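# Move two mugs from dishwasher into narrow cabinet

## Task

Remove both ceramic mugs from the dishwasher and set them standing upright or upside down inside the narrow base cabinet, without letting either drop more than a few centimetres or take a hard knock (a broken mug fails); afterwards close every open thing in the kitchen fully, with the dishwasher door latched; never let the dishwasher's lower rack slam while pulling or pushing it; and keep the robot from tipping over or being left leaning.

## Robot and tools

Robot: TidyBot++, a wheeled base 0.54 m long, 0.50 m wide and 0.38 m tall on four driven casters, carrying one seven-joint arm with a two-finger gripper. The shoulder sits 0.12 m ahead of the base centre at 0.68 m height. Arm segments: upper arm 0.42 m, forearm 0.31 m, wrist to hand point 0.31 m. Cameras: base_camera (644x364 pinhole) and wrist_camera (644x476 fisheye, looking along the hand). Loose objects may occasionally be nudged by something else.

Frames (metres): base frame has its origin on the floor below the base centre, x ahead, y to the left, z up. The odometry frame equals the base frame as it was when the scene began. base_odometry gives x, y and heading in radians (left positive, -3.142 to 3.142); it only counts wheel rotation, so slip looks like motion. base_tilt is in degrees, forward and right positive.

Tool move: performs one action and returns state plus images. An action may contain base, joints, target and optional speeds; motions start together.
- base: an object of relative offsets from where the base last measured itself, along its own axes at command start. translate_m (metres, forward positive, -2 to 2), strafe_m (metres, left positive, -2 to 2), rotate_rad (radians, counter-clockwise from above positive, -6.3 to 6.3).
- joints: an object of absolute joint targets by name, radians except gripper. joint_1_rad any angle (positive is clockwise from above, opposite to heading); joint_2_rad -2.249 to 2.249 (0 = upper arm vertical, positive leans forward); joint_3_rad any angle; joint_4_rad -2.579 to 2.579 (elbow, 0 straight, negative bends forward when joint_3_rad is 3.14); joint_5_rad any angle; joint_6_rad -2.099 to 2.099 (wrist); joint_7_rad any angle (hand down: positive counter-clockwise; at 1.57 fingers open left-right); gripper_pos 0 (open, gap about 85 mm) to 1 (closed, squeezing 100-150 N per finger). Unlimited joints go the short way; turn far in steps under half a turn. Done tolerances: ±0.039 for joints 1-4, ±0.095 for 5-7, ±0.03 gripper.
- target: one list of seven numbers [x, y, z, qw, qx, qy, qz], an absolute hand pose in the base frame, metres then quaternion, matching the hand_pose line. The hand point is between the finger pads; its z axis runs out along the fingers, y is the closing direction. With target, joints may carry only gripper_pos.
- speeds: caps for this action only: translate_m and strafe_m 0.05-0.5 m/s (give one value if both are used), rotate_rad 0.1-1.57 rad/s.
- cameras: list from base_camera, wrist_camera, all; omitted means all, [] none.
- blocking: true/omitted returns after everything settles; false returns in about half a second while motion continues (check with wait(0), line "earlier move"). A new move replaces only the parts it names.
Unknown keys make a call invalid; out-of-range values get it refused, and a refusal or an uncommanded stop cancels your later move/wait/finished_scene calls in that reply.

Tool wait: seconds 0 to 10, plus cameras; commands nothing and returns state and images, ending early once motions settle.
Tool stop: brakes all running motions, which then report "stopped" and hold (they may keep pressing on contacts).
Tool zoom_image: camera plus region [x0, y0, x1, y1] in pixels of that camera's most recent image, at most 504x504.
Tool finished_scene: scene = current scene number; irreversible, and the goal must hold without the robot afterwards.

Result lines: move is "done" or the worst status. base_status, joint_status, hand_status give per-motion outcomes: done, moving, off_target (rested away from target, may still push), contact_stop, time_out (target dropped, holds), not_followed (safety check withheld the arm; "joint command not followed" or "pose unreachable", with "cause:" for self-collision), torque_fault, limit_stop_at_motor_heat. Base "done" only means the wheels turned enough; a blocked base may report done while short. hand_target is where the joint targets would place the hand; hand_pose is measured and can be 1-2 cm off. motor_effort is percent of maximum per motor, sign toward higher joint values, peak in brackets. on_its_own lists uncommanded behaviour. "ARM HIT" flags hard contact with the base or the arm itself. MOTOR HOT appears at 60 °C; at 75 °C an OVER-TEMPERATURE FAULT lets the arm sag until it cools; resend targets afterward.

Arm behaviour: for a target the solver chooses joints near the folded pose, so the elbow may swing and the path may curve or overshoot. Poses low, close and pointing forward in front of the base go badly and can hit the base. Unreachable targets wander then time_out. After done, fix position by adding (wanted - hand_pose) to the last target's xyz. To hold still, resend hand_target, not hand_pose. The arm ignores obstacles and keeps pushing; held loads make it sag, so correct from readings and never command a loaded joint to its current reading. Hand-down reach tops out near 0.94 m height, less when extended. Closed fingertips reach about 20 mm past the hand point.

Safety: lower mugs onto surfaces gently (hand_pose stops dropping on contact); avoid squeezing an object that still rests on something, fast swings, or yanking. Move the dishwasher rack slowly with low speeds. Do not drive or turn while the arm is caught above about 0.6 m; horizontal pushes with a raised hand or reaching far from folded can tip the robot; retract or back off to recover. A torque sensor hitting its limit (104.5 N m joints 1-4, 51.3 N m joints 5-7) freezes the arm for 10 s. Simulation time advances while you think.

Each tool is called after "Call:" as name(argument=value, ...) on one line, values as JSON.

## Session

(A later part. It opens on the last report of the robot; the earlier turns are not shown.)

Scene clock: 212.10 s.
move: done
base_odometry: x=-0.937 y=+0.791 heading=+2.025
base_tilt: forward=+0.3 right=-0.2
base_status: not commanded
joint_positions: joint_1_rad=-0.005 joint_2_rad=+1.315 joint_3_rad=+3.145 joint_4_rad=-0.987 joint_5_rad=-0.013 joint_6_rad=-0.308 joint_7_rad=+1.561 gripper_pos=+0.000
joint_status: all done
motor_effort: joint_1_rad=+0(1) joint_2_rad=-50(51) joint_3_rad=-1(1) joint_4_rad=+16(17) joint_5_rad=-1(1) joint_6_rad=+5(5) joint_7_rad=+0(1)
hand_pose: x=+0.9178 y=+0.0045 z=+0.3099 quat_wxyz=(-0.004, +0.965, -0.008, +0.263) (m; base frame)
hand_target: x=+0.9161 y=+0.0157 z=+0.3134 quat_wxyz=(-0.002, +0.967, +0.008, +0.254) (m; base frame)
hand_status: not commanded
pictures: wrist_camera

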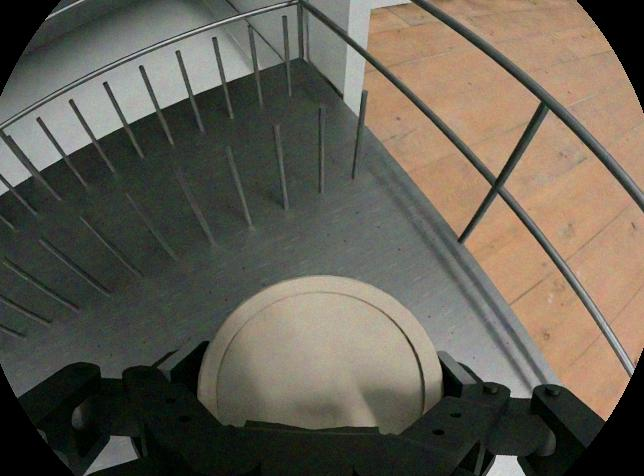

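Call:
move(joints={"joint_2_rad":1.35,"joint_4_rad":-0.935,"joint_6_rad":-0.342}, cameras=["wrist_camera"])

Call:
move(joints={"gripper_pos":0.15})

Scene clock: 213.80 s.
move: done
base_odometry: x=-0.937 y=+0.791 heading=+2.025
base_tilt: forward=+0.3 right=-0.2
base_status: not commanded
joint_positions: joint_1_rad=-0.005 joint_2_rad=+1.349 joint_3_rad=+3.145 joint_4_rad=-0.946 joint_5_rad=-0.013 joint_6_rad=-0.308 joint_7_rad=+1.561 gripper_pos=+0.000
joint_status: all done
motor_effort: joint_1_rad=-2(4) joint_2_rad=-49(50) joint_3_rad=-2(3) joint_4_rad=+16(17) joint_5_rad=-1(1) joint_6_rad=+4(5) joint_7_rad=-1(1)
hand_pose: x=+0.9246 y=+0.0045 z=+0.2989 quat_wxyz=(-0.004, +0.964, -0.008, +0.266) (m; base frame)
hand_target: x=+0.9202 y=+0.0158 z=+0.2971 quat_wxyz=(-0.002, +0.967, +0.008, +0.254) (m; base frame)
hand_status: not commanded
pictures: wrist_camera

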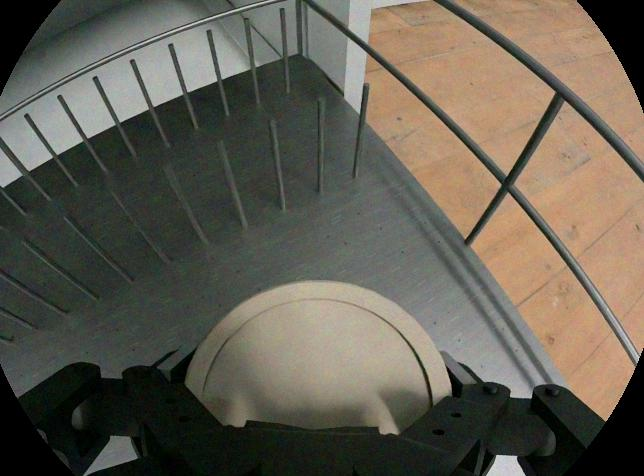

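Scene clock: 214.37 s.
move: off_target
base_odometry: x=-0.937 y=+0.791 heading=+2.025
base_tilt: forward=+0.3 right=-0.2
base_status: not commanded
joint_positions: joint_1_rad=-0.006 joint_2_rad=+1.347 joint_3_rad=+3.145 joint_4_rad=-0.944 joint_5_rad=-0.013 joint_6_rad=-0.309 joint_7_rad=+1.561 gripper_pos=+0.090
joint_status: gripper_pos off_target (ended at +0.090, target +0.150)
motor_effort: joint_1_rad=+0(4) joint_2_rad=-46(52) joint_3_rad=+0(3) joint_4_rad=+14(18) joint_5_rad=-1(1) joint_6_rad=+5(6) joint_7_rad=+0(1)
hand_pose: x=+0.9261 y=+0.0058 z=+0.3010 quat_wxyz=(-0.004, +0.964, -0.007, +0.267) (m; base frame)
hand_target: x=+0.9202 y=+0.0158 z=+0.2971 quat_wxyz=(-0.002, +0.967, +0.008, +0.254) (m; base frame)
hand_status: not commanded
pictures: base_camera, wrist_camera

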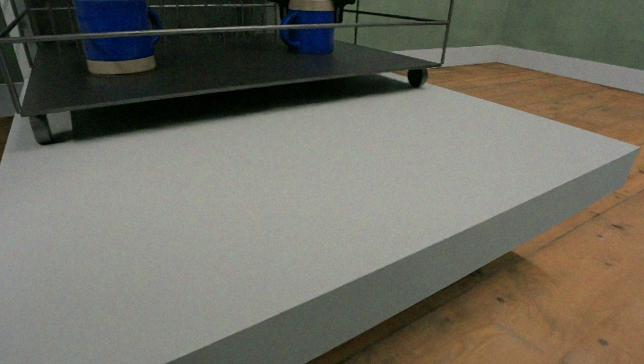

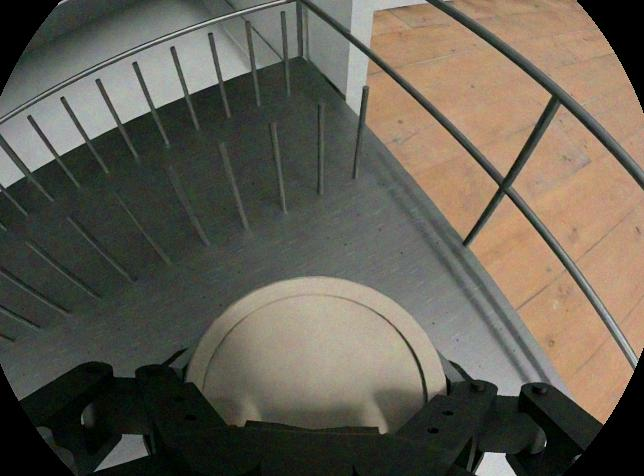

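Call:
move(joints={"gripper_pos":0.3}, cameras=[])

Call:
move(joints={"joint_2_rad":1.24,"joint_4_rad":-0.97,"joint_6_rad":-0.42})

Scene clock: 215.77 s.
move: off_target
base_odometry: x=-0.937 y=+0.791 heading=+2.025
base_tilt: forward=+0.3 right=-0.2
base_status: not commanded
joint_positions: joint_1_rad=-0.006 joint_2_rad=+1.347 joint_3_rad=+3.145 joint_4_rad=-0.944 joint_5_rad=-0.013 joint_6_rad=-0.309 joint_7_rad=+1.561 gripper_pos=+0.090
joint_status: gripper_pos off_target (ended at +0.090, target +0.300)
motor_effort: joint_1_rad=+0(0) joint_2_rad=-47(47) joint_3_rad=+0(1) joint_4_rad=+14(15) joint_5_rad=+0(1) joint_6_rad=+4(5) joint_7_rad=+0(1)
hand_pose: x=+0.9261 y=+0.0058 z=+0.3010 quat_wxyz=(-0.004, +0.964, -0.007, +0.268) (m; base frame)
hand_target: x=+0.9202 y=+0.0158 z=+0.2971 quat_wxyz=(-0.002, +0.967, +0.008, +0.254) (m; base frame)
hand_status: not commanded
pictures: none
No camera images: "cameras" was empty.

Scene clock: 216.70 s.
move: off_target
base_odometry: x=-0.937 y=+0.791 heading=+2.025
base_tilt: forward=+0.3 right=-0.2
base_status: not commanded
joint_positions: joint_1_rad=-0.006 joint_2_rad=+1.316 joint_3_rad=+3.145 joint_4_rad=-0.967 joint_5_rad=-0.013 joint_6_rad=-0.392 joint_7_rad=+1.561 gripper_pos=+0.090
joint_status: joint_2_rad off_target (ended at +1.316, target +1.240); the others done
motor_effort: joint_1_rad=+0(0) joint_2_rad=-54(54) joint_3_rad=-1(1) joint_4_rad=+17(19) joint_5_rad=-1(1) joint_6_rad=+5(6) joint_7_rad=+0(1)
hand_pose: x=+0.9039 y=+0.0059 z=+0.3041 quat_wxyz=(-0.004, +0.973, -0.007, +0.231) (m; base frame)
hand_target: x=+0.9215 y=+0.0158 z=+0.3595 quat_wxyz=(-0.002, +0.967, +0.008, +0.253) (m; base frame)
hand_status: not commanded
pictures: base_camera, wrist_camera

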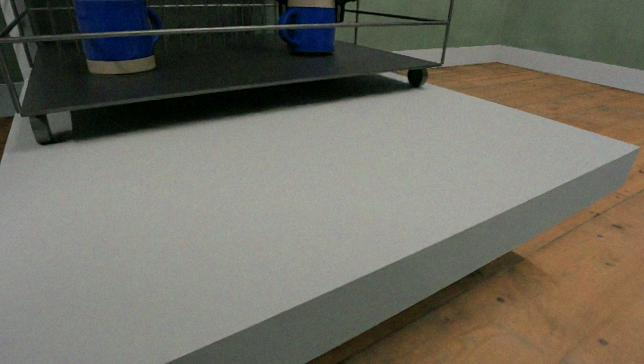

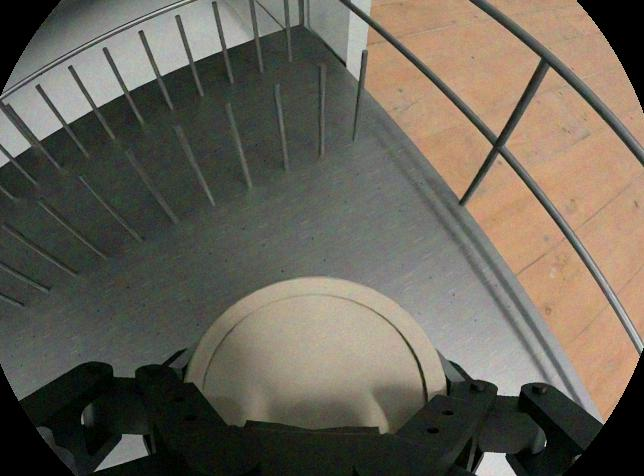

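Call:
move(joints={"joint_2_rad":1.12,"joint_4_rad":-1.02,"joint_6_rad":-0.45}, cameras=["base_camera"])

Call:
move(joints={"joint_2_rad":0.99,"joint_4_rad":-1.08,"joint_6_rad":-0.50})

Scene clock: 220.10 s.
move: off_target
base_odometry: x=-0.937 y=+0.791 heading=+2.025
base_tilt: forward=+0.3 right=-0.2
base_status: not commanded
joint_positions: joint_1_rad=-0.006 joint_2_rad=+1.174 joint_3_rad=+3.145 joint_4_rad=-1.016 joint_5_rad=-0.013 joint_6_rad=-0.424 joint_7_rad=+1.561 gripper_pos=+0.090
joint_status: joint_2_rad off_target (ended at +1.174, target +1.120); the others done
motor_effort: joint_1_rad=+0(1) joint_2_rad=-53(57) joint_3_rad=-1(1) joint_4_rad=+19(20) joint_5_rad=-1(1) joint_6_rad=+6(7) joint_7_rad=-1(1)
hand_pose: x=+0.9197 y=+0.0061 z=+0.3931 quat_wxyz=(-0.005, +0.965, -0.007, +0.261) (m; base frame)
hand_target: x=+0.9255 y=+0.0159 z=+0.4306 quat_wxyz=(-0.003, +0.962, +0.008, +0.272) (m; base frame)
hand_status: not commanded
pictures: base_camera

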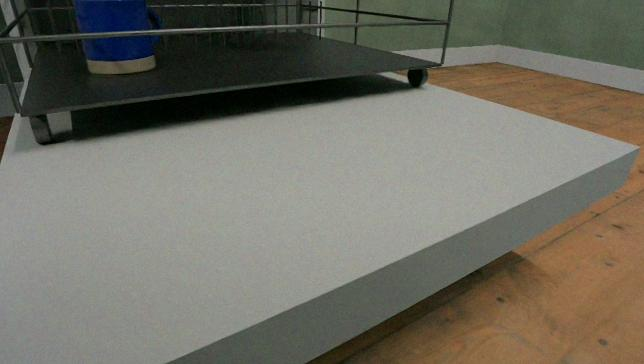

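Scene clock: 221.43 s.
move: off_target
base_odometry: x=-0.937 y=+0.791 heading=+2.025
base_tilt: forward=+0.3 right=-0.2
base_status: not commanded
joint_positions: joint_1_rad=-0.006 joint_2_rad=+1.047 joint_3_rad=+3.145 joint_4_rad=-1.076 joint_5_rad=-0.013 joint_6_rad=-0.474 joint_7_rad=+1.561 gripper_pos=+0.090
joint_status: joint_2_rad off_target (ended at +1.047, target +0.990); the others done
motor_effort: joint_1_rad=+0(1) joint_2_rad=-52(56) joint_3_rad=-1(1) joint_4_rad=+20(21) joint_5_rad=-1(1) joint_6_rad=+6(7) joint_7_rad=-1(1)
hand_pose: x=+0.9124 y=+0.0062 z=+0.4613 quat_wxyz=(-0.005, +0.963, -0.007, +0.269) (m; base frame)
hand_target: x=+0.9150 y=+0.0157 z=+0.5004 quat_wxyz=(-0.003, +0.959, +0.008, +0.282) (m; base frame)
hand_status: not commanded
pictures: base_camera, wrist_camera

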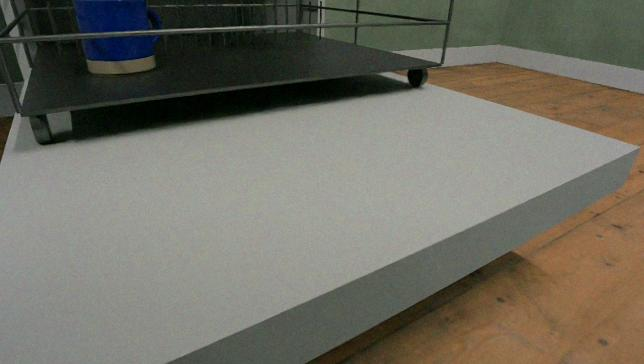

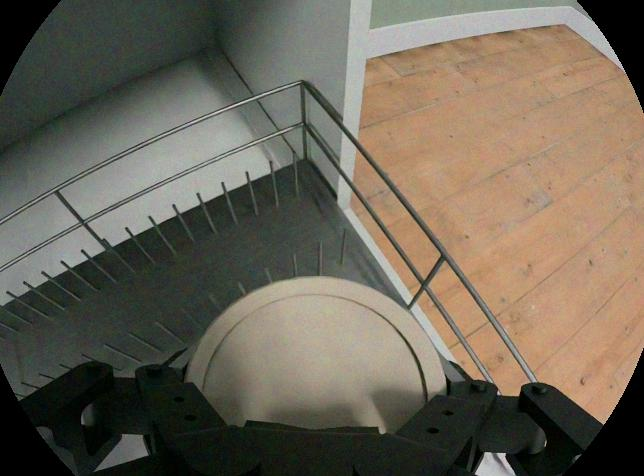

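Call:
move(joints={"joint_2_rad":0.55,"joint_4_rad":-1.40,"joint_6_rad":-0.70}, cameras=[])

Call:
move(joints={"joint_2_rad":0.177,"joint_4_rad":-1.638,"joint_6_rad":-0.80}, base={"translate_m":-0.317,"strafe_m":-0.148}, speeds={"translate_m":0.25})

Scene clock: 227.40 s.
move: off_target
base_odometry: x=-0.937 y=+0.791 heading=+2.025
base_tilt: forward=+0.3 right=-0.2
base_status: not commanded
joint_positions: joint_1_rad=-0.006 joint_2_rad=+0.599 joint_3_rad=+3.145 joint_4_rad=-1.392 joint_5_rad=-0.013 joint_6_rad=-0.668 joint_7_rad=+1.561 gripper_pos=+0.090
joint_status: joint_2_rad off_target (ended at +0.599, target +0.550); the others done
motor_effort: joint_1_rad=+0(1) joint_2_rad=-41(55) joint_3_rad=+0(1) joint_4_rad=+21(22) joint_5_rad=-1(1) joint_6_rad=+5(7) joint_7_rad=+0(1)
hand_pose: x=+0.7878 y=+0.0061 z=+0.6255 quat_wxyz=(-0.006, +0.971, -0.007, +0.239) (m; base frame)
hand_target: x=+0.7778 y=+0.0132 z=+0.6497 quat_wxyz=(-0.002, +0.970, +0.008, +0.243) (m; base frame)
hand_status: not commanded
pictures: none
No camera images: "cameras" was empty.

Scene clock: 229.57 s.
move: done
base_odometry: x=-0.665 y=+0.571 heading=+2.025
base_tilt: forward=+0.3 right=-0.2
base_status: done
joint_positions: joint_1_rad=-0.007 joint_2_rad=+0.215 joint_3_rad=+3.145 joint_4_rad=-1.634 joint_5_rad=-0.013 joint_6_rad=-0.775 joint_7_rad=+1.561 gripper_pos=+0.090
joint_status: all done
motor_effort: joint_1_rad=+0(2) joint_2_rad=-28(46) joint_3_rad=+0(1) joint_4_rad=+22(23) joint_5_rad=-1(1) joint_6_rad=+5(7) joint_7_rad=+0(1)
hand_pose: x=+0.6653 y=+0.0063 z=+0.7360 quat_wxyz=(-0.007, +0.967, -0.006, +0.256) (m; base frame)
hand_target: x=+0.6545 y=+0.0110 z=+0.7509 quat_wxyz=(-0.002, +0.965, +0.008, +0.260) (m; base frame)
hand_status: not commanded
pictures: base_camera, wrist_camera

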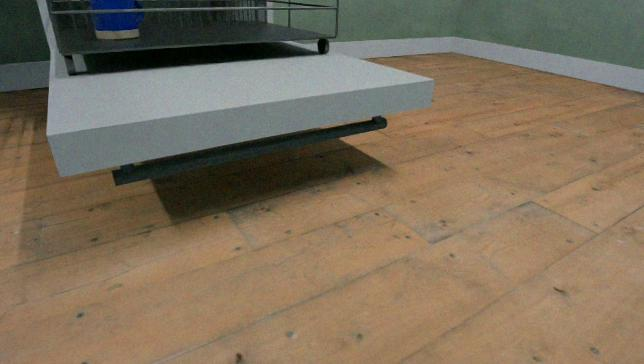

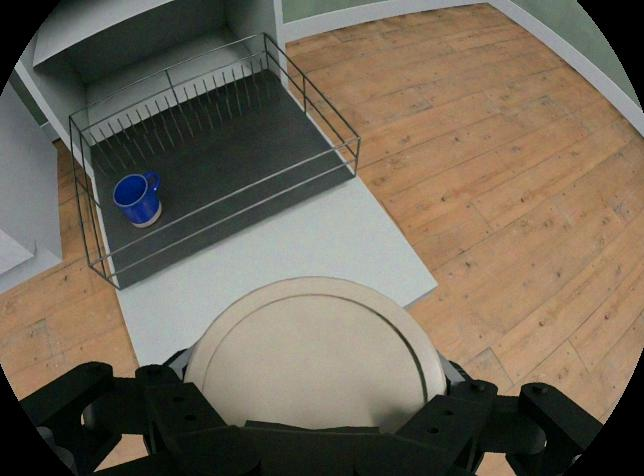

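Call:
move(base={"rotate_rad": -1.136}, speeds={"rotate_rad": 0.6})

Scene clock: 234.43 s.
move: done
base_odometry: x=-0.665 y=+0.571 heading=+0.889
base_tilt: forward=+0.3 right=-0.2
base_status: done
joint_positions: joint_1_rad=-0.012 joint_2_rad=+0.215 joint_3_rad=+3.145 joint_4_rad=-1.634 joint_5_rad=-0.013 joint_6_rad=-0.775 joint_7_rad=+1.561 gripper_pos=+0.090
joint_status: not commanded
motor_effort: joint_1_rad=+0(4) joint_2_rad=-29(29) joint_3_rad=+0(3) joint_4_rad=+22(22) joint_5_rad=-1(2) joint_6_rad=+6(6) joint_7_rad=-1(1)
hand_pose: x=+0.6653 y=+0.0091 z=+0.7360 quat_wxyz=(-0.008, +0.967, -0.004, +0.256) (m; base frame)
hand_target: x=+0.6545 y=+0.0110 z=+0.7509 quat_wxyz=(-0.002, +0.965, +0.008, +0.260) (m; base frame)
hand_status: not commanded
pictures: base_camera, wrist_camera

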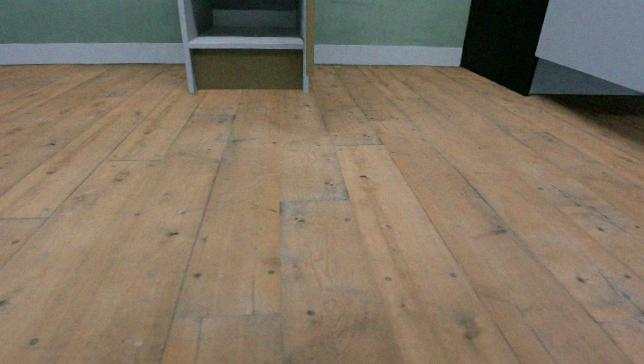

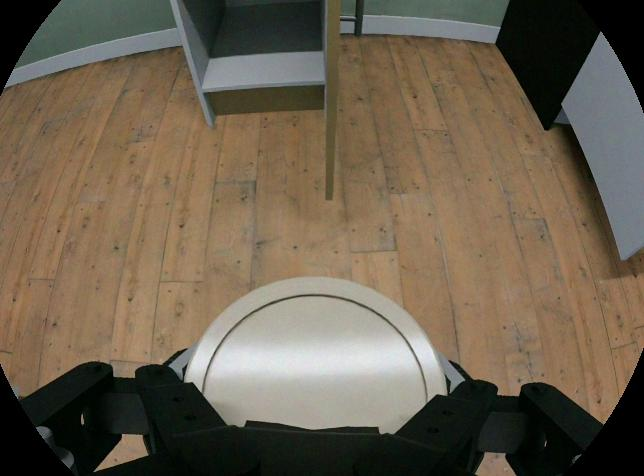

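Call:
move(base={"translate_m":0.5,"strafe_m":0.25}, speeds={"translate_m":0.3})

Scene clock: 240.23 s.
move: done
base_odometry: x=-0.544 y=+1.117 heading=+0.889
base_tilt: forward=+0.3 right=-0.2
base_status: done
joint_positions: joint_1_rad=-0.012 joint_2_rad=+0.215 joint_3_rad=+3.145 joint_4_rad=-1.634 joint_5_rad=-0.013 joint_6_rad=-0.776 joint_7_rad=+1.561 gripper_pos=+0.090
joint_status: not commanded
motor_effort: joint_1_rad=+0(2) joint_2_rad=-28(31) joint_3_rad=+0(1) joint_4_rad=+21(23) joint_5_rad=-1(1) joint_6_rad=+6(7) joint_7_rad=+0(1)
hand_pose: x=+0.6646 y=+0.0091 z=+0.7358 quat_wxyz=(-0.008, +0.967, -0.004, +0.255) (m; base frame)
hand_target: x=+0.6545 y=+0.0110 z=+0.7509 quat_wxyz=(-0.002, +0.965, +0.008, +0.260) (m; base frame)
hand_status: not commanded
pictures: base_camera, wrist_camera

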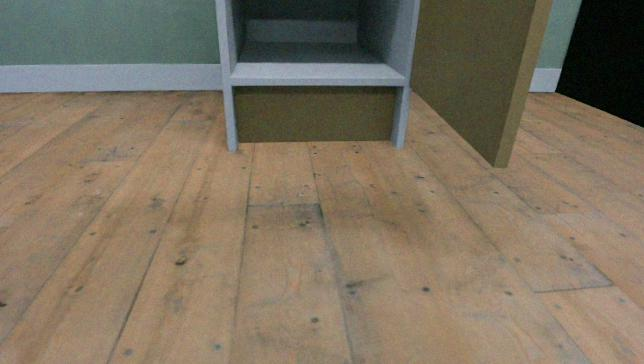

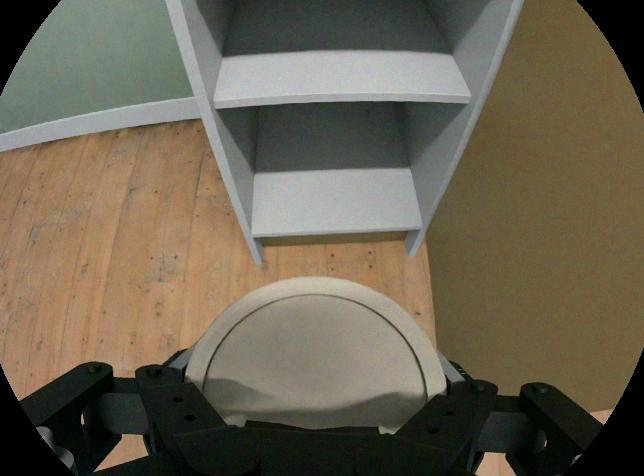

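Call:
move(base={"translate_m":0.27,"strafe_m":0.02}, speeds={"translate_m":0.2})

Scene clock: 251.53 s.
move: done
base_odometry: x=-0.389 y=+1.339 heading=+0.889
base_tilt: forward=+0.3 right=-0.2
base_status: done
joint_positions: joint_1_rad=-0.012 joint_2_rad=+0.214 joint_3_rad=+3.145 joint_4_rad=-1.636 joint_5_rad=-0.013 joint_6_rad=-0.778 joint_7_rad=+1.561 gripper_pos=+0.090
joint_status: not commanded
motor_effort: joint_1_rad=+0(1) joint_2_rad=-28(31) joint_3_rad=+0(1) joint_4_rad=+22(23) joint_5_rad=-1(1) joint_6_rad=+6(7) joint_7_rad=+0(1)
hand_pose: x=+0.6635 y=+0.0091 z=+0.7354 quat_wxyz=(-0.008, +0.967, -0.004, +0.254) (m; base frame)
hand_target: x=+0.6545 y=+0.0110 z=+0.7509 quat_wxyz=(-0.002, +0.965, +0.008, +0.260) (m; base frame)
hand_status: not commanded
pictures: base_camera, wrist_camera

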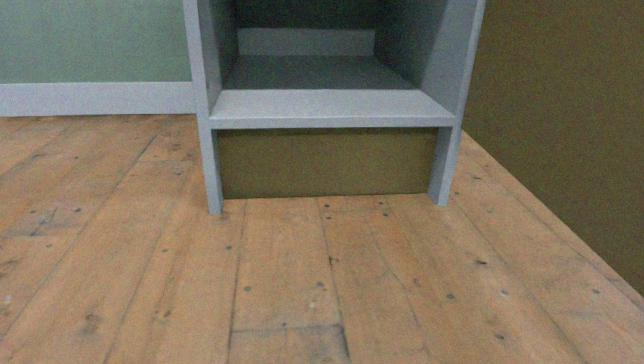

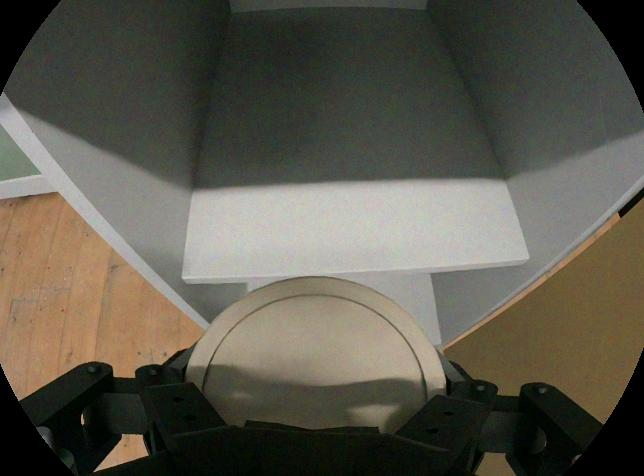

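Call:
move(joints={"joint_1_rad":-0.075,"joint_2_rad":0.325,"joint_4_rad":-1.775,"joint_6_rad":-0.486})

Call:
move(joints={"joint_1_rad":-0.075,"joint_2_rad":0.515,"joint_4_rad":-1.468,"joint_6_rad":-0.595})

Scene clock: 258.63 s.
move: done
base_odometry: x=-0.389 y=+1.339 heading=+0.889
base_tilt: forward=+0.3 right=-0.2
base_status: not commanded
joint_positions: joint_1_rad=-0.054 joint_2_rad=+0.354 joint_3_rad=+3.145 joint_4_rad=-1.775 joint_5_rad=-0.013 joint_6_rad=-0.527 joint_7_rad=+1.561 gripper_pos=+0.090
joint_status: all done
motor_effort: joint_1_rad=+0(1) joint_2_rad=-31(35) joint_3_rad=+0(1) joint_4_rad=+20(23) joint_5_rad=-1(1) joint_6_rad=+6(6) joint_7_rad=+0(1)
hand_pose: x=+0.6758 y=+0.0317 z=+0.6347 quat_wxyz=(-0.011, +0.971, +0.015, +0.240) (m; base frame)
hand_target: x=+0.6872 y=+0.0441 z=+0.6574 quat_wxyz=(-0.010, +0.961, +0.036, +0.274) (m; base frame)
hand_status: not commanded
pictures: base_camera, wrist_camera

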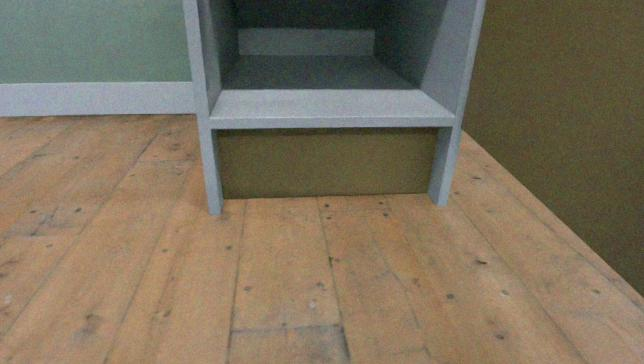

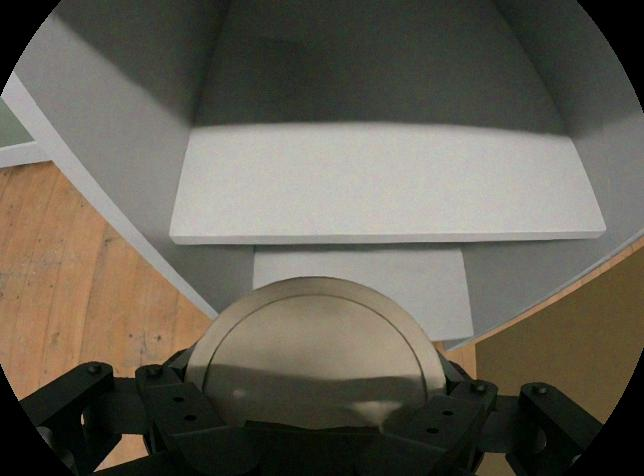

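Scene clock: 260.07 s.
move: done
base_odometry: x=-0.389 y=+1.339 heading=+0.889
base_tilt: forward=+0.3 right=-0.2
base_status: not commanded
joint_positions: joint_1_rad=-0.054 joint_2_rad=+0.533 joint_3_rad=+3.145 joint_4_rad=-1.498 joint_5_rad=-0.013 joint_6_rad=-0.565 joint_7_rad=+1.561 gripper_pos=+0.090
joint_status: all done
motor_effort: joint_1_rad=+0(1) joint_2_rad=-38(40) joint_3_rad=+0(1) joint_4_rad=+20(22) joint_5_rad=-1(1) joint_6_rad=+6(6) joint_7_rad=+0(1)
hand_pose: x=+0.7747 y=+0.0371 z=+0.6383 quat_wxyz=(-0.012, +0.963, +0.016, +0.269) (m; base frame)
hand_target: x=+0.7786 y=+0.0509 z=+0.6589 quat_wxyz=(-0.011, +0.960, +0.036, +0.278) (m; base frame)
hand_status: not commanded
pictures: base_camera, wrist_camera

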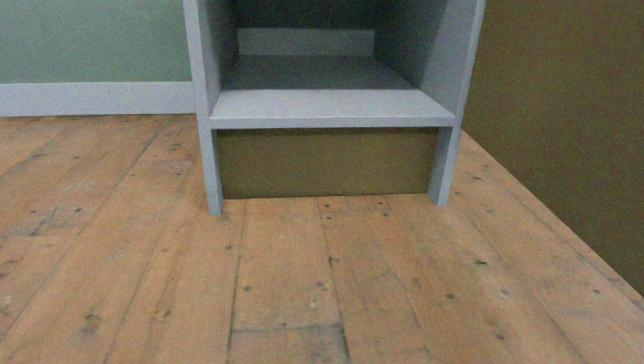

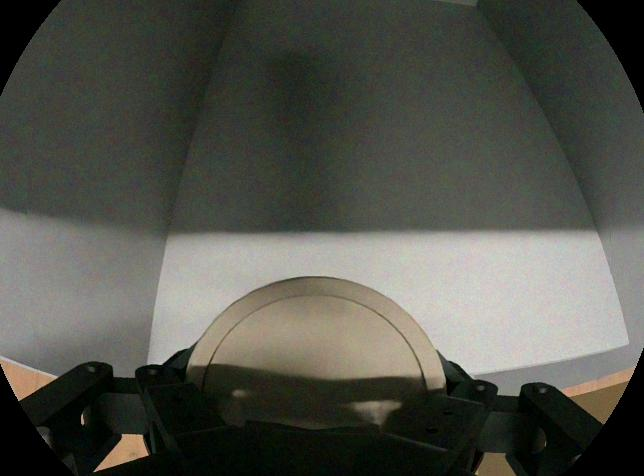

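Call:
move(joints={"joint_1_rad":-0.08,"joint_2_rad":0.69,"joint_4_rad":-1.16,"joint_6_rad":-0.73})

Scene clock: 262.53 s.
move: off_target
base_odometry: x=-0.390 y=+1.339 heading=+0.889
base_tilt: forward=+0.2 right=-0.2
base_status: not commanded
joint_positions: joint_1_rad=-0.055 joint_2_rad=+0.701 joint_3_rad=+3.145 joint_4_rad=-1.263 joint_5_rad=-0.012 joint_6_rad=-0.711 joint_7_rad=+1.561 gripper_pos=+0.090
joint_status: joint_4_rad off_target (ended at -1.263, target -1.160); the others done
motor_effort: joint_1_rad=+0(1) joint_2_rad=-42(45) joint_3_rad=+0(1) joint_4_rad=+37(38) joint_5_rad=-3(3) joint_6_rad=+7(12) joint_7_rad=-1(1)
hand_pose: x=+0.8195 y=+0.0407 z=+0.6045 quat_wxyz=(-0.011, +0.973, +0.017, +0.231) (m; base frame)
hand_target: x=+0.8523 y=+0.0601 z=+0.6562 quat_wxyz=(-0.011, +0.960, +0.038, +0.277) (m; base frame)
hand_status: not commanded
pictures: base_camera, wrist_camera

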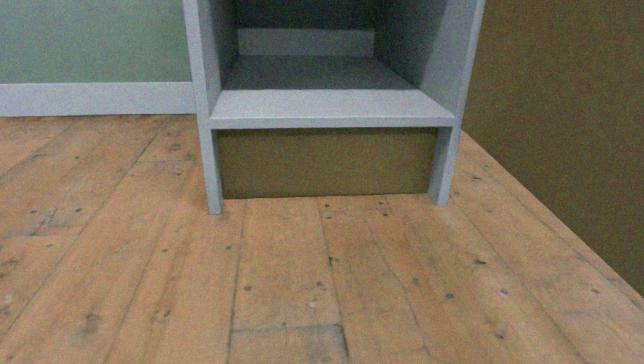

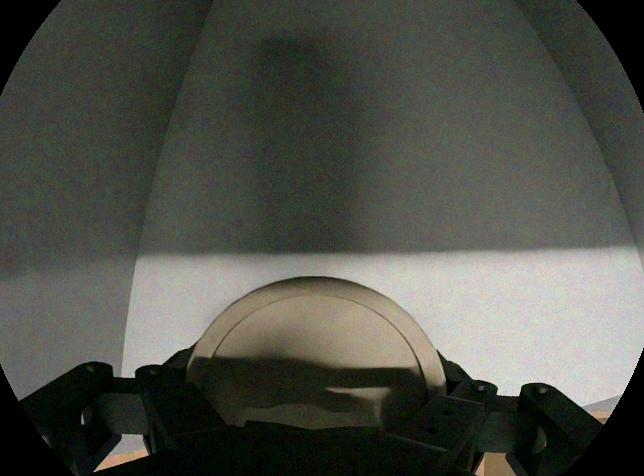

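Call:
move(joints={"joint_2_rad":0.68,"joint_4_rad":-1.30,"joint_6_rad":-0.62})

Scene clock: 267.77 s.
move: done
base_odometry: x=-0.389 y=+1.339 heading=+0.889
base_tilt: forward=+0.3 right=-0.2
base_status: not commanded
joint_positions: joint_1_rad=-0.055 joint_2_rad=+0.703 joint_3_rad=+3.145 joint_4_rad=-1.289 joint_5_rad=-0.012 joint_6_rad=-0.653 joint_7_rad=+1.561 gripper_pos=+0.090
joint_status: all done
motor_effort: joint_1_rad=+0(0) joint_2_rad=-44(45) joint_3_rad=+0(1) joint_4_rad=+20(37) joint_5_rad=-1(3) joint_6_rad=+5(7) joint_7_rad=+0(1)
hand_pose: x=+0.8249 y=+0.0408 z=+0.6003 quat_wxyz=(-0.012, +0.969, +0.017, +0.245) (m; base frame)
hand_target: x=+0.8301 y=+0.0584 z=+0.6172 quat_wxyz=(-0.011, +0.963, +0.038, +0.267) (m; base frame)
hand_status: not commanded
pictures: base_camera, wrist_camera

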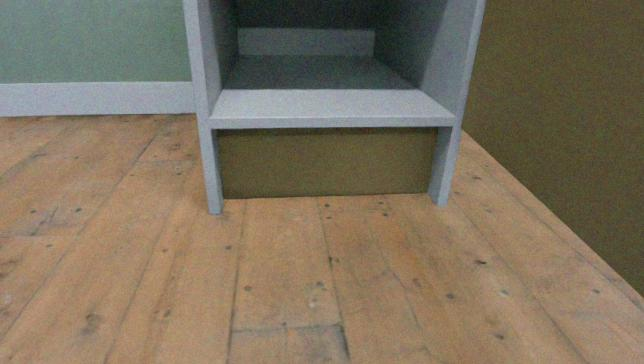

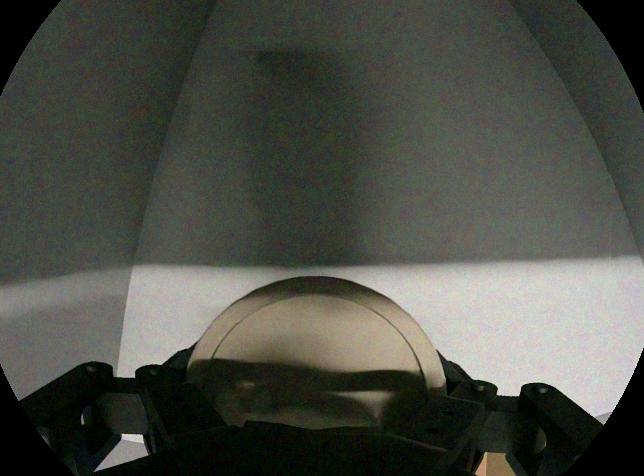

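Call:
move(joints={"joint_2_rad":0.71,"joint_4_rad":-1.30,"joint_6_rad":-0.58}, cameras=[])

Call:
move(joints={"joint_2_rad":0.73,"joint_4_rad":-1.30,"joint_6_rad":-0.55})

Scene clock: 269.53 s.
move: done
base_odometry: x=-0.389 y=+1.339 heading=+0.889
base_tilt: forward=+0.3 right=-0.2
base_status: not commanded
joint_positions: joint_1_rad=-0.055 joint_2_rad=+0.727 joint_3_rad=+3.145 joint_4_rad=-1.291 joint_5_rad=-0.012 joint_6_rad=-0.614 joint_7_rad=+1.561 gripper_pos=+0.090
joint_status: all done
motor_effort: joint_1_rad=+0(1) joint_2_rad=-41(46) joint_3_rad=+0(1) joint_4_rad=+18(22) joint_5_rad=-1(1) joint_6_rad=+4(6) joint_7_rad=+0(1)
hand_pose: x=+0.8331 y=+0.0411 z=+0.5890 quat_wxyz=(-0.012, +0.967, +0.017, +0.252) (m; base frame)
hand_target: x=+0.8385 y=+0.0590 z=+0.6021 quat_wxyz=(-0.011, +0.961, +0.038, +0.272) (m; base frame)
hand_status: not commanded
pictures: none
No camera images: "cameras" was empty.

Scene clock: 270.13 s.
move: done
base_odometry: x=-0.389 y=+1.339 heading=+0.889
base_tilt: forward=+0.3 right=-0.2
base_status: not commanded
joint_positions: joint_1_rad=-0.055 joint_2_rad=+0.734 joint_3_rad=+3.145 joint_4_rad=-1.291 joint_5_rad=-0.012 joint_6_rad=-0.583 joint_7_rad=+1.561 gripper_pos=+0.090
joint_status: all done
motor_effort: joint_1_rad=+0(1) joint_2_rad=-42(43) joint_3_rad=-1(1) joint_4_rad=+19(20) joint_5_rad=-1(1) joint_6_rad=+5(5) joint_7_rad=+0(1)
hand_pose: x=+0.8408 y=+0.0414 z=+0.5886 quat_wxyz=(-0.012, +0.964, +0.017, +0.264) (m; base frame)
hand_target: x=+0.8447 y=+0.0595 z=+0.5925 quat_wxyz=(-0.011, +0.960, +0.038, +0.277) (m; base frame)
hand_status: not commanded
pictures: base_camera, wrist_camera

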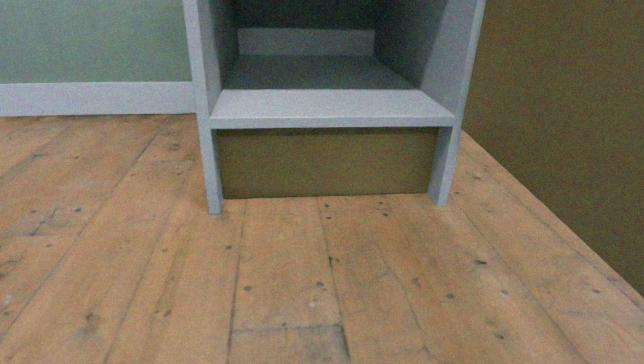

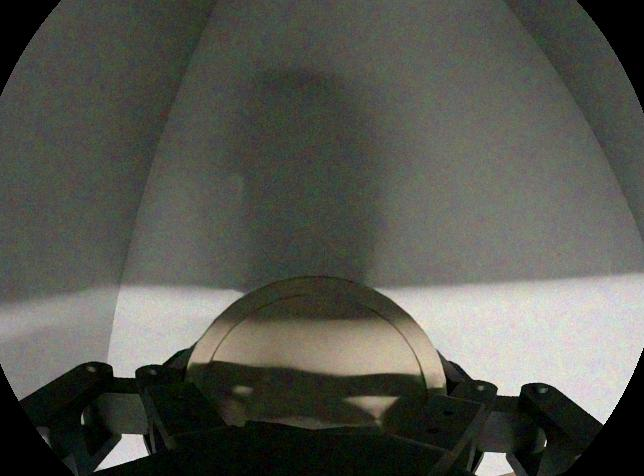

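Call:
move(joints={"joint_2_rad":0.755,"joint_4_rad":-1.30,"joint_6_rad":-0.535}, cameras=[])

Call:
move(joints={"joint_2_rad":0.775,"joint_4_rad":-1.30,"joint_6_rad":-0.515}, cameras=[])

Call:
move(joints={"joint_2_rad":0.795,"joint_4_rad":-1.30,"joint_6_rad":-0.495})

Scene clock: 272.50 s.
move: done
base_odometry: x=-0.389 y=+1.339 heading=+0.889
base_tilt: forward=+0.3 right=-0.2
base_status: not commanded
joint_positions: joint_1_rad=-0.055 joint_2_rad=+0.737 joint_3_rad=+3.145 joint_4_rad=-1.291 joint_5_rad=-0.012 joint_6_rad=-0.566 joint_7_rad=+1.561 gripper_pos=+0.090
joint_status: all done
motor_effort: joint_1_rad=+0(1) joint_2_rad=-39(42) joint_3_rad=+0(1) joint_4_rad=+18(19) joint_5_rad=-1(1) joint_6_rad=+5(6) joint_7_rad=-1(1)
hand_pose: x=+0.8448 y=+0.0416 z=+0.5886 quat_wxyz=(-0.012, +0.963, +0.017, +0.270) (m; base frame)
hand_target: x=+0.8463 y=+0.0597 z=+0.5768 quat_wxyz=(-0.011, +0.961, +0.038, +0.272) (m; base frame)
hand_status: not commanded
pictures: none
No camera images: "cameras" was empty.

Scene clock: 273.10 s.
move: done
base_odometry: x=-0.389 y=+1.339 heading=+0.889
base_tilt: forward=+0.3 right=-0.2
base_status: not commanded
joint_positions: joint_1_rad=-0.055 joint_2_rad=+0.741 joint_3_rad=+3.145 joint_4_rad=-1.291 joint_5_rad=-0.012 joint_6_rad=-0.546 joint_7_rad=+1.561 gripper_pos=+0.090
joint_status: all done
motor_effort: joint_1_rad=+0(1) joint_2_rad=-37(40) joint_3_rad=+0(1) joint_4_rad=+16(18) joint_5_rad=-1(1) joint_6_rad=+5(5) joint_7_rad=+0(1)
hand_pose: x=+0.8498 y=+0.0418 z=+0.5893 quat_wxyz=(-0.012, +0.960, +0.017, +0.278) (m; base frame)
hand_target: x=+0.8493 y=+0.0599 z=+0.5654 quat_wxyz=(-0.011, +0.961, +0.038, +0.272) (m; base frame)
hand_status: not commanded
pictures: none
No camera images: "cameras" was empty.

Scene clock: 273.70 s.
move: off_target
base_odometry: x=-0.389 y=+1.339 heading=+0.889
base_tilt: forward=+0.3 right=-0.2
base_status: not commanded
joint_positions: joint_1_rad=-0.055 joint_2_rad=+0.745 joint_3_rad=+3.145 joint_4_rad=-1.291 joint_5_rad=-0.012 joint_6_rad=-0.523 joint_7_rad=+1.561 gripper_pos=+0.090
joint_status: joint_2_rad off_target (ended at +0.745, target +0.795); the others done
motor_effort: joint_1_rad=+0(0) joint_2_rad=-34(37) joint_3_rad=+0(1) joint_4_rad=+14(17) joint_5_rad=-1(1) joint_6_rad=+4(5) joint_7_rad=+0(1)
hand_pose: x=+0.8554 y=+0.0420 z=+0.5900 quat_wxyz=(-0.013, +0.958, +0.016, +0.287) (m; base frame)
hand_target: x=+0.8522 y=+0.0601 z=+0.5540 quat_wxyz=(-0.011, +0.961, +0.038, +0.272) (m; base frame)
hand_status: not commanded
pictures: base_camera, wrist_camera

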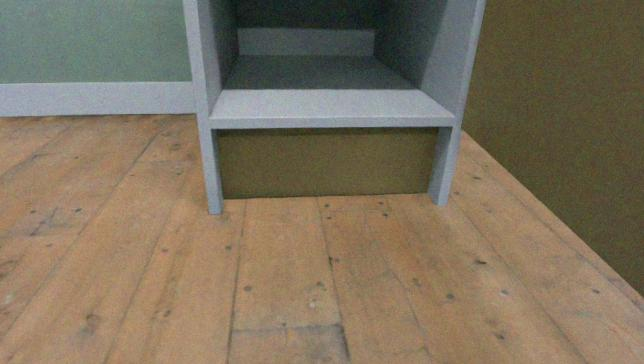

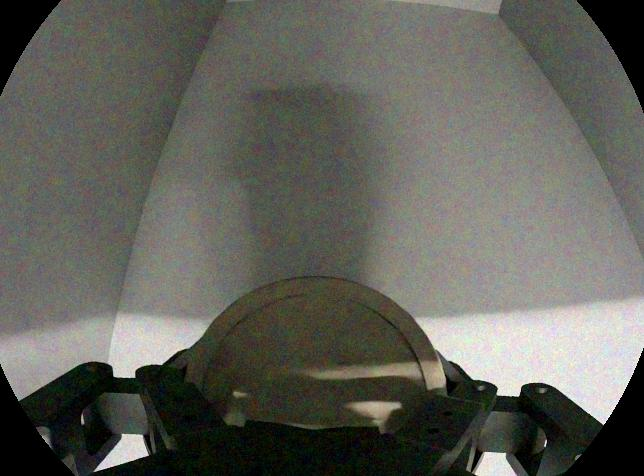

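Call:
move(joints={"joint_2_rad":0.765,"joint_4_rad":-1.30,"joint_6_rad":-0.56}, cameras=[])

Call:
move(joints={"gripper_pos":0.06}, cameras=["wrist_camera"])

Call:
move(joints={"gripper_pos":0.0}, cameras=["wrist_camera"])

Scene clock: 275.97 s.
move: done
base_odometry: x=-0.389 y=+1.339 heading=+0.889
base_tilt: forward=+0.3 right=-0.2
base_status: not commanded
joint_positions: joint_1_rad=-0.055 joint_2_rad=+0.745 joint_3_rad=+3.145 joint_4_rad=-1.288 joint_5_rad=-0.012 joint_6_rad=-0.535 joint_7_rad=+1.561 gripper_pos=+0.090
joint_status: all done
motor_effort: joint_1_rad=+0(0) joint_2_rad=-36(36) joint_3_rad=+0(1) joint_4_rad=+14(15) joint_5_rad=-1(1) joint_6_rad=+2(5) joint_7_rad=-1(1)
hand_pose: x=+0.8537 y=+0.0420 z=+0.5897 quat_wxyz=(-0.012, +0.959, +0.016, +0.283) (m; base frame)
hand_target: x=+0.8385 y=+0.0590 z=+0.5656 quat_wxyz=(-0.010, +0.966, +0.038, +0.255) (m; base frame)
hand_status: not commanded
pictures: none
No camera images: "cameras" was empty.

Scene clock: 276.77 s.
move: done
base_odometry: x=-0.389 y=+1.339 heading=+0.889
base_tilt: forward=+0.3 right=-0.2
base_status: not commanded
joint_positions: joint_1_rad=-0.055 joint_2_rad=+0.752 joint_3_rad=+3.145 joint_4_rad=-1.288 joint_5_rad=-0.012 joint_6_rad=-0.536 joint_7_rad=+1.561 gripper_pos=+0.060
joint_status: all done
motor_effort: joint_1_rad=-1(1) joint_2_rad=-39(40) joint_3_rad=-1(1) joint_4_rad=+16(18) joint_5_rad=-1(1) joint_6_rad=+4(5) joint_7_rad=+0(1)
hand_pose: x=+0.8523 y=+0.0421 z=+0.5841 quat_wxyz=(-0.012, +0.960, +0.017, +0.279) (m; base frame)
hand_target: x=+0.8385 y=+0.0590 z=+0.5656 quat_wxyz=(-0.010, +0.966, +0.038, +0.255) (m; base frame)
hand_status: not commanded
pictures: wrist_camera

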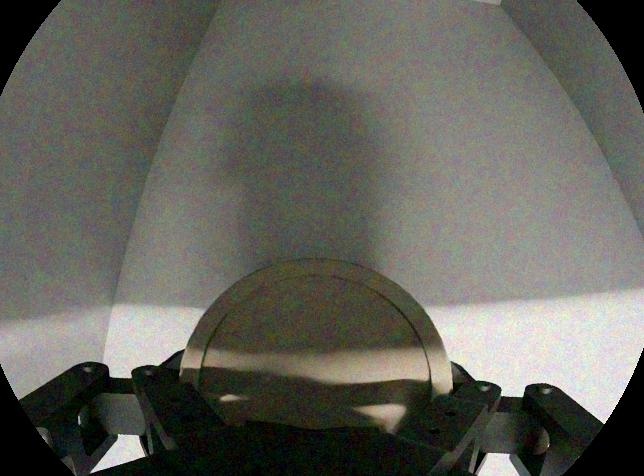

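Scene clock: 277.23 s.
move: done
base_odometry: x=-0.389 y=+1.339 heading=+0.889
base_tilt: forward=+0.3 right=-0.2
base_status: not commanded
joint_positions: joint_1_rad=-0.055 joint_2_rad=+0.754 joint_3_rad=+3.145 joint_4_rad=-1.288 joint_5_rad=-0.012 joint_6_rad=-0.536 joint_7_rad=+1.561 gripper_pos=+0.000
joint_status: all done
motor_effort: joint_1_rad=+0(0) joint_2_rad=-38(41) joint_3_rad=-1(1) joint_4_rad=+16(18) joint_5_rad=-1(1) joint_6_rad=+4(5) joint_7_rad=+0(1)
hand_pose: x=+0.8522 y=+0.0421 z=+0.5823 quat_wxyz=(-0.012, +0.960, +0.017, +0.278) (m; base frame)
hand_target: x=+0.8385 y=+0.0590 z=+0.5656 quat_wxyz=(-0.010, +0.966, +0.038, +0.255) (m; base frame)
hand_status: not commanded
pictures: wrist_camera

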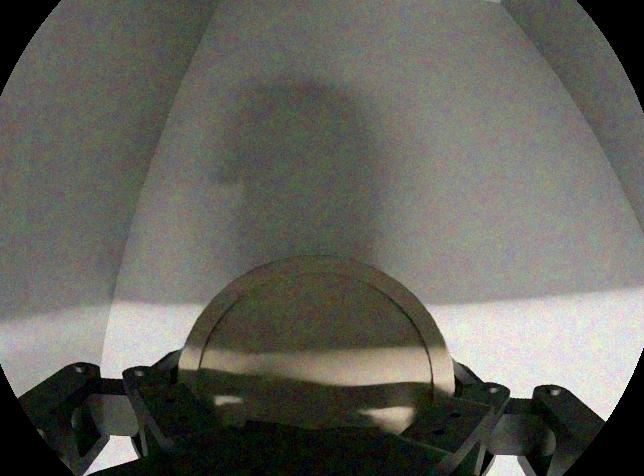

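Call:
move(joints={"joint_2_rad":0.645,"joint_4_rad":-1.350,"joint_6_rad":-0.565}, cameras=["wrist_camera"])

Call:
move(joints={"joint_2_rad":0.56,"joint_4_rad":-1.387,"joint_6_rad":-0.61}, cameras=["wrist_camera"])

Scene clock: 280.90 s.
move: off_target
base_odometry: x=-0.389 y=+1.339 heading=+0.889
base_tilt: forward=+0.3 right=-0.2
base_status: not commanded
joint_positions: joint_1_rad=-0.055 joint_2_rad=+0.685 joint_3_rad=+3.145 joint_4_rad=-1.335 joint_5_rad=-0.012 joint_6_rad=-0.538 joint_7_rad=+1.561 gripper_pos=+0.000
joint_status: joint_2_rad off_target (ended at +0.685, target +0.645); the others done
motor_effort: joint_1_rad=+0(0) joint_2_rad=-41(44) joint_3_rad=+0(1) joint_4_rad=+18(20) joint_5_rad=-1(1) joint_6_rad=+5(6) joint_7_rad=+0(1)
hand_pose: x=+0.8390 y=+0.0414 z=+0.6117 quat_wxyz=(-0.013, +0.957, +0.017, +0.288) (m; base frame)
hand_target: x=+0.8271 y=+0.0581 z=+0.6285 quat_wxyz=(-0.012, +0.957, +0.038, +0.286) (m; base frame)
hand_status: not commanded
pictures: wrist_camera

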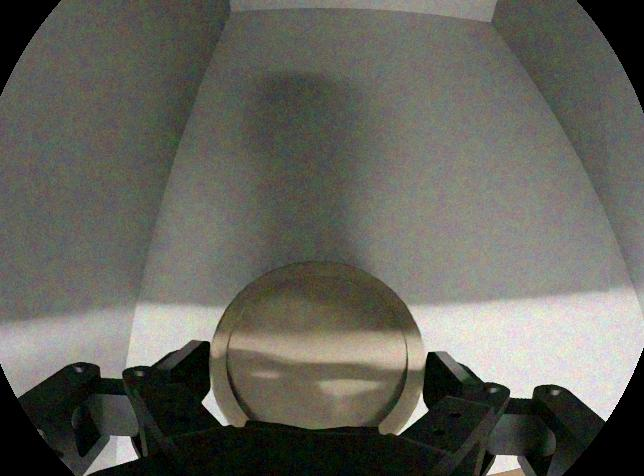

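Scene clock: 281.87 s.
move: done
base_odometry: x=-0.389 y=+1.339 heading=+0.889
base_tilt: forward=+0.3 right=-0.2
base_status: not commanded
joint_positions: joint_1_rad=-0.055 joint_2_rad=+0.594 joint_3_rad=+3.145 joint_4_rad=-1.370 joint_5_rad=-0.012 joint_6_rad=-0.575 joint_7_rad=+1.561 gripper_pos=+0.000
joint_status: all done
motor_effort: joint_1_rad=+0(1) joint_2_rad=-38(43) joint_3_rad=+0(1) joint_4_rad=+19(20) joint_5_rad=-1(1) joint_6_rad=+5(6) joint_7_rad=+0(1)
hand_pose: x=+0.8200 y=+0.0405 z=+0.6534 quat_wxyz=(-0.013, +0.955, +0.017, +0.296) (m; base frame)
hand_target: x=+0.8044 y=+0.0563 z=+0.6632 quat_wxyz=(-0.012, +0.957, +0.038, +0.288) (m; base frame)
hand_status: not commanded
pictures: wrist_camera

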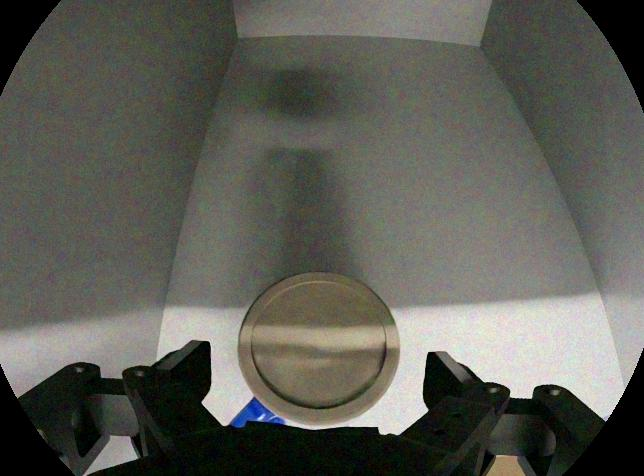

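Call:
move(joints={"joint_2_rad":0.35,"joint_4_rad":-1.60,"joint_6_rad":-0.60,"gripper_pos":1}, cameras=[])

Call:
move(joints={"joint_2_rad":0.40,"joint_4_rad":-2.226,"joint_6_rad":0.70}, cameras=["wrist_camera"])

Call:
move(joints={"joint_1_rad":-0.05,"joint_2_rad":0.565,"joint_4_rad":-2.226,"joint_6_rad":0.70}, cameras=["wrist_camera"])

Scene clock: 286.03 s.
move: done
base_odometry: x=-0.389 y=+1.339 heading=+0.889
base_tilt: forward=+0.3 right=-0.2
base_status: not commanded
joint_positions: joint_1_rad=-0.055 joint_2_rad=+0.380 joint_3_rad=+3.145 joint_4_rad=-1.579 joint_5_rad=-0.012 joint_6_rad=-0.575 joint_7_rad=+1.561 gripper_pos=+0.999
joint_status: all done
motor_effort: joint_1_rad=+0(1) joint_2_rad=-31(40) joint_3_rad=+0(1) joint_4_rad=+19(21) joint_5_rad=-1(1) joint_6_rad=+5(6) joint_7_rad=+0(1)
hand_pose: x=+0.7427 y=+0.0363 z=+0.6981 quat_wxyz=(-0.014, +0.954, +0.016, +0.299) (m; base frame)
hand_target: x=+0.7269 y=+0.0501 z=+0.7023 quat_wxyz=(-0.012, +0.956, +0.038, +0.291) (m; base frame)
hand_status: not commanded
pictures: none
No camera images: "cameras" was empty.

Scene clock: 288.40 s.
move: done
base_odometry: x=-0.389 y=+1.339 heading=+0.889
base_tilt: forward=+0.3 right=-0.2
base_status: not commanded
joint_positions: joint_1_rad=-0.055 joint_2_rad=+0.387 joint_3_rad=+3.145 joint_4_rad=-2.206 joint_5_rad=-0.012 joint_6_rad=+0.664 joint_7_rad=+1.561 gripper_pos=+0.999
joint_status: all done
motor_effort: joint_1_rad=+0(1) joint_2_rad=-27(31) joint_3_rad=+0(1) joint_4_rad=+14(20) joint_5_rad=-1(1) joint_6_rad=+8(9) joint_7_rad=+0(1)
hand_pose: x=+0.7325 y=+0.0312 z=+0.6939 quat_wxyz=(-0.017, +0.822, +0.011, +0.570) (m; base frame)
hand_target: x=+0.7276 y=+0.0501 z=+0.6876 quat_wxyz=(-0.023, +0.820, +0.032, +0.571) (m; base frame)
hand_status: not commanded
pictures: wrist_camera

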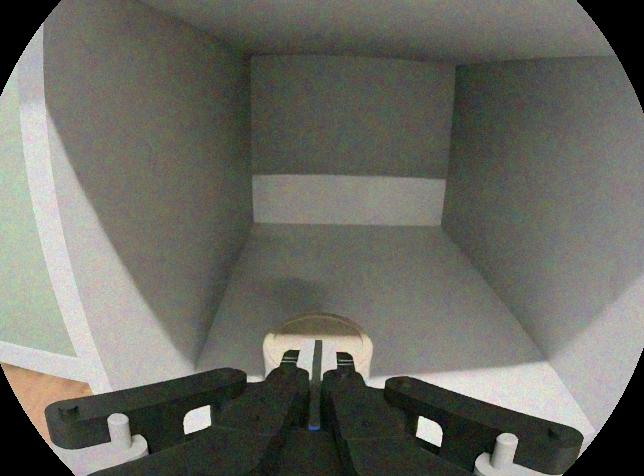

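Scene clock: 289.50 s.
move: done
base_odometry: x=-0.389 y=+1.339 heading=+0.889
base_tilt: forward=+0.3 right=-0.2
base_status: not commanded
joint_positions: joint_1_rad=-0.055 joint_2_rad=+0.568 joint_3_rad=+3.145 joint_4_rad=-2.210 joint_5_rad=-0.012 joint_6_rad=+0.672 joint_7_rad=+1.561 gripper_pos=+0.999
joint_status: all done
motor_effort: joint_1_rad=+0(1) joint_2_rad=-30(32) joint_3_rad=+0(1) joint_4_rad=+10(15) joint_5_rad=-1(1) joint_6_rad=+7(9) joint_7_rad=+0(1)
hand_pose: x=+0.7238 y=+0.0307 z=+0.5834 quat_wxyz=(-0.014, +0.869, +0.013, +0.494) (m; base frame)
hand_target: x=+0.7215 y=+0.0315 z=+0.5872 quat_wxyz=(-0.013, +0.865, +0.021, +0.501) (m; base frame)
hand_status: not commanded
pictures: wrist_camera

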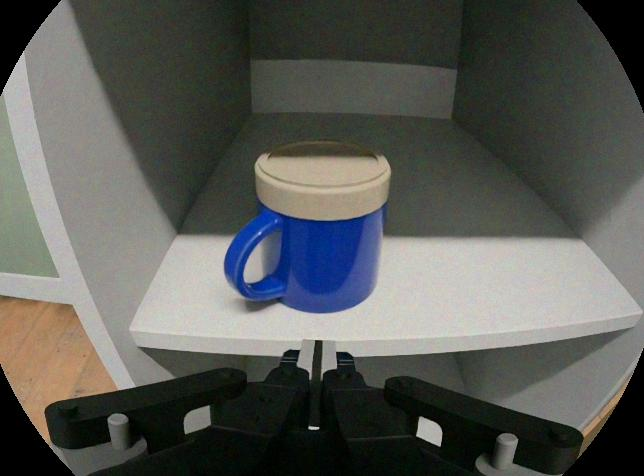

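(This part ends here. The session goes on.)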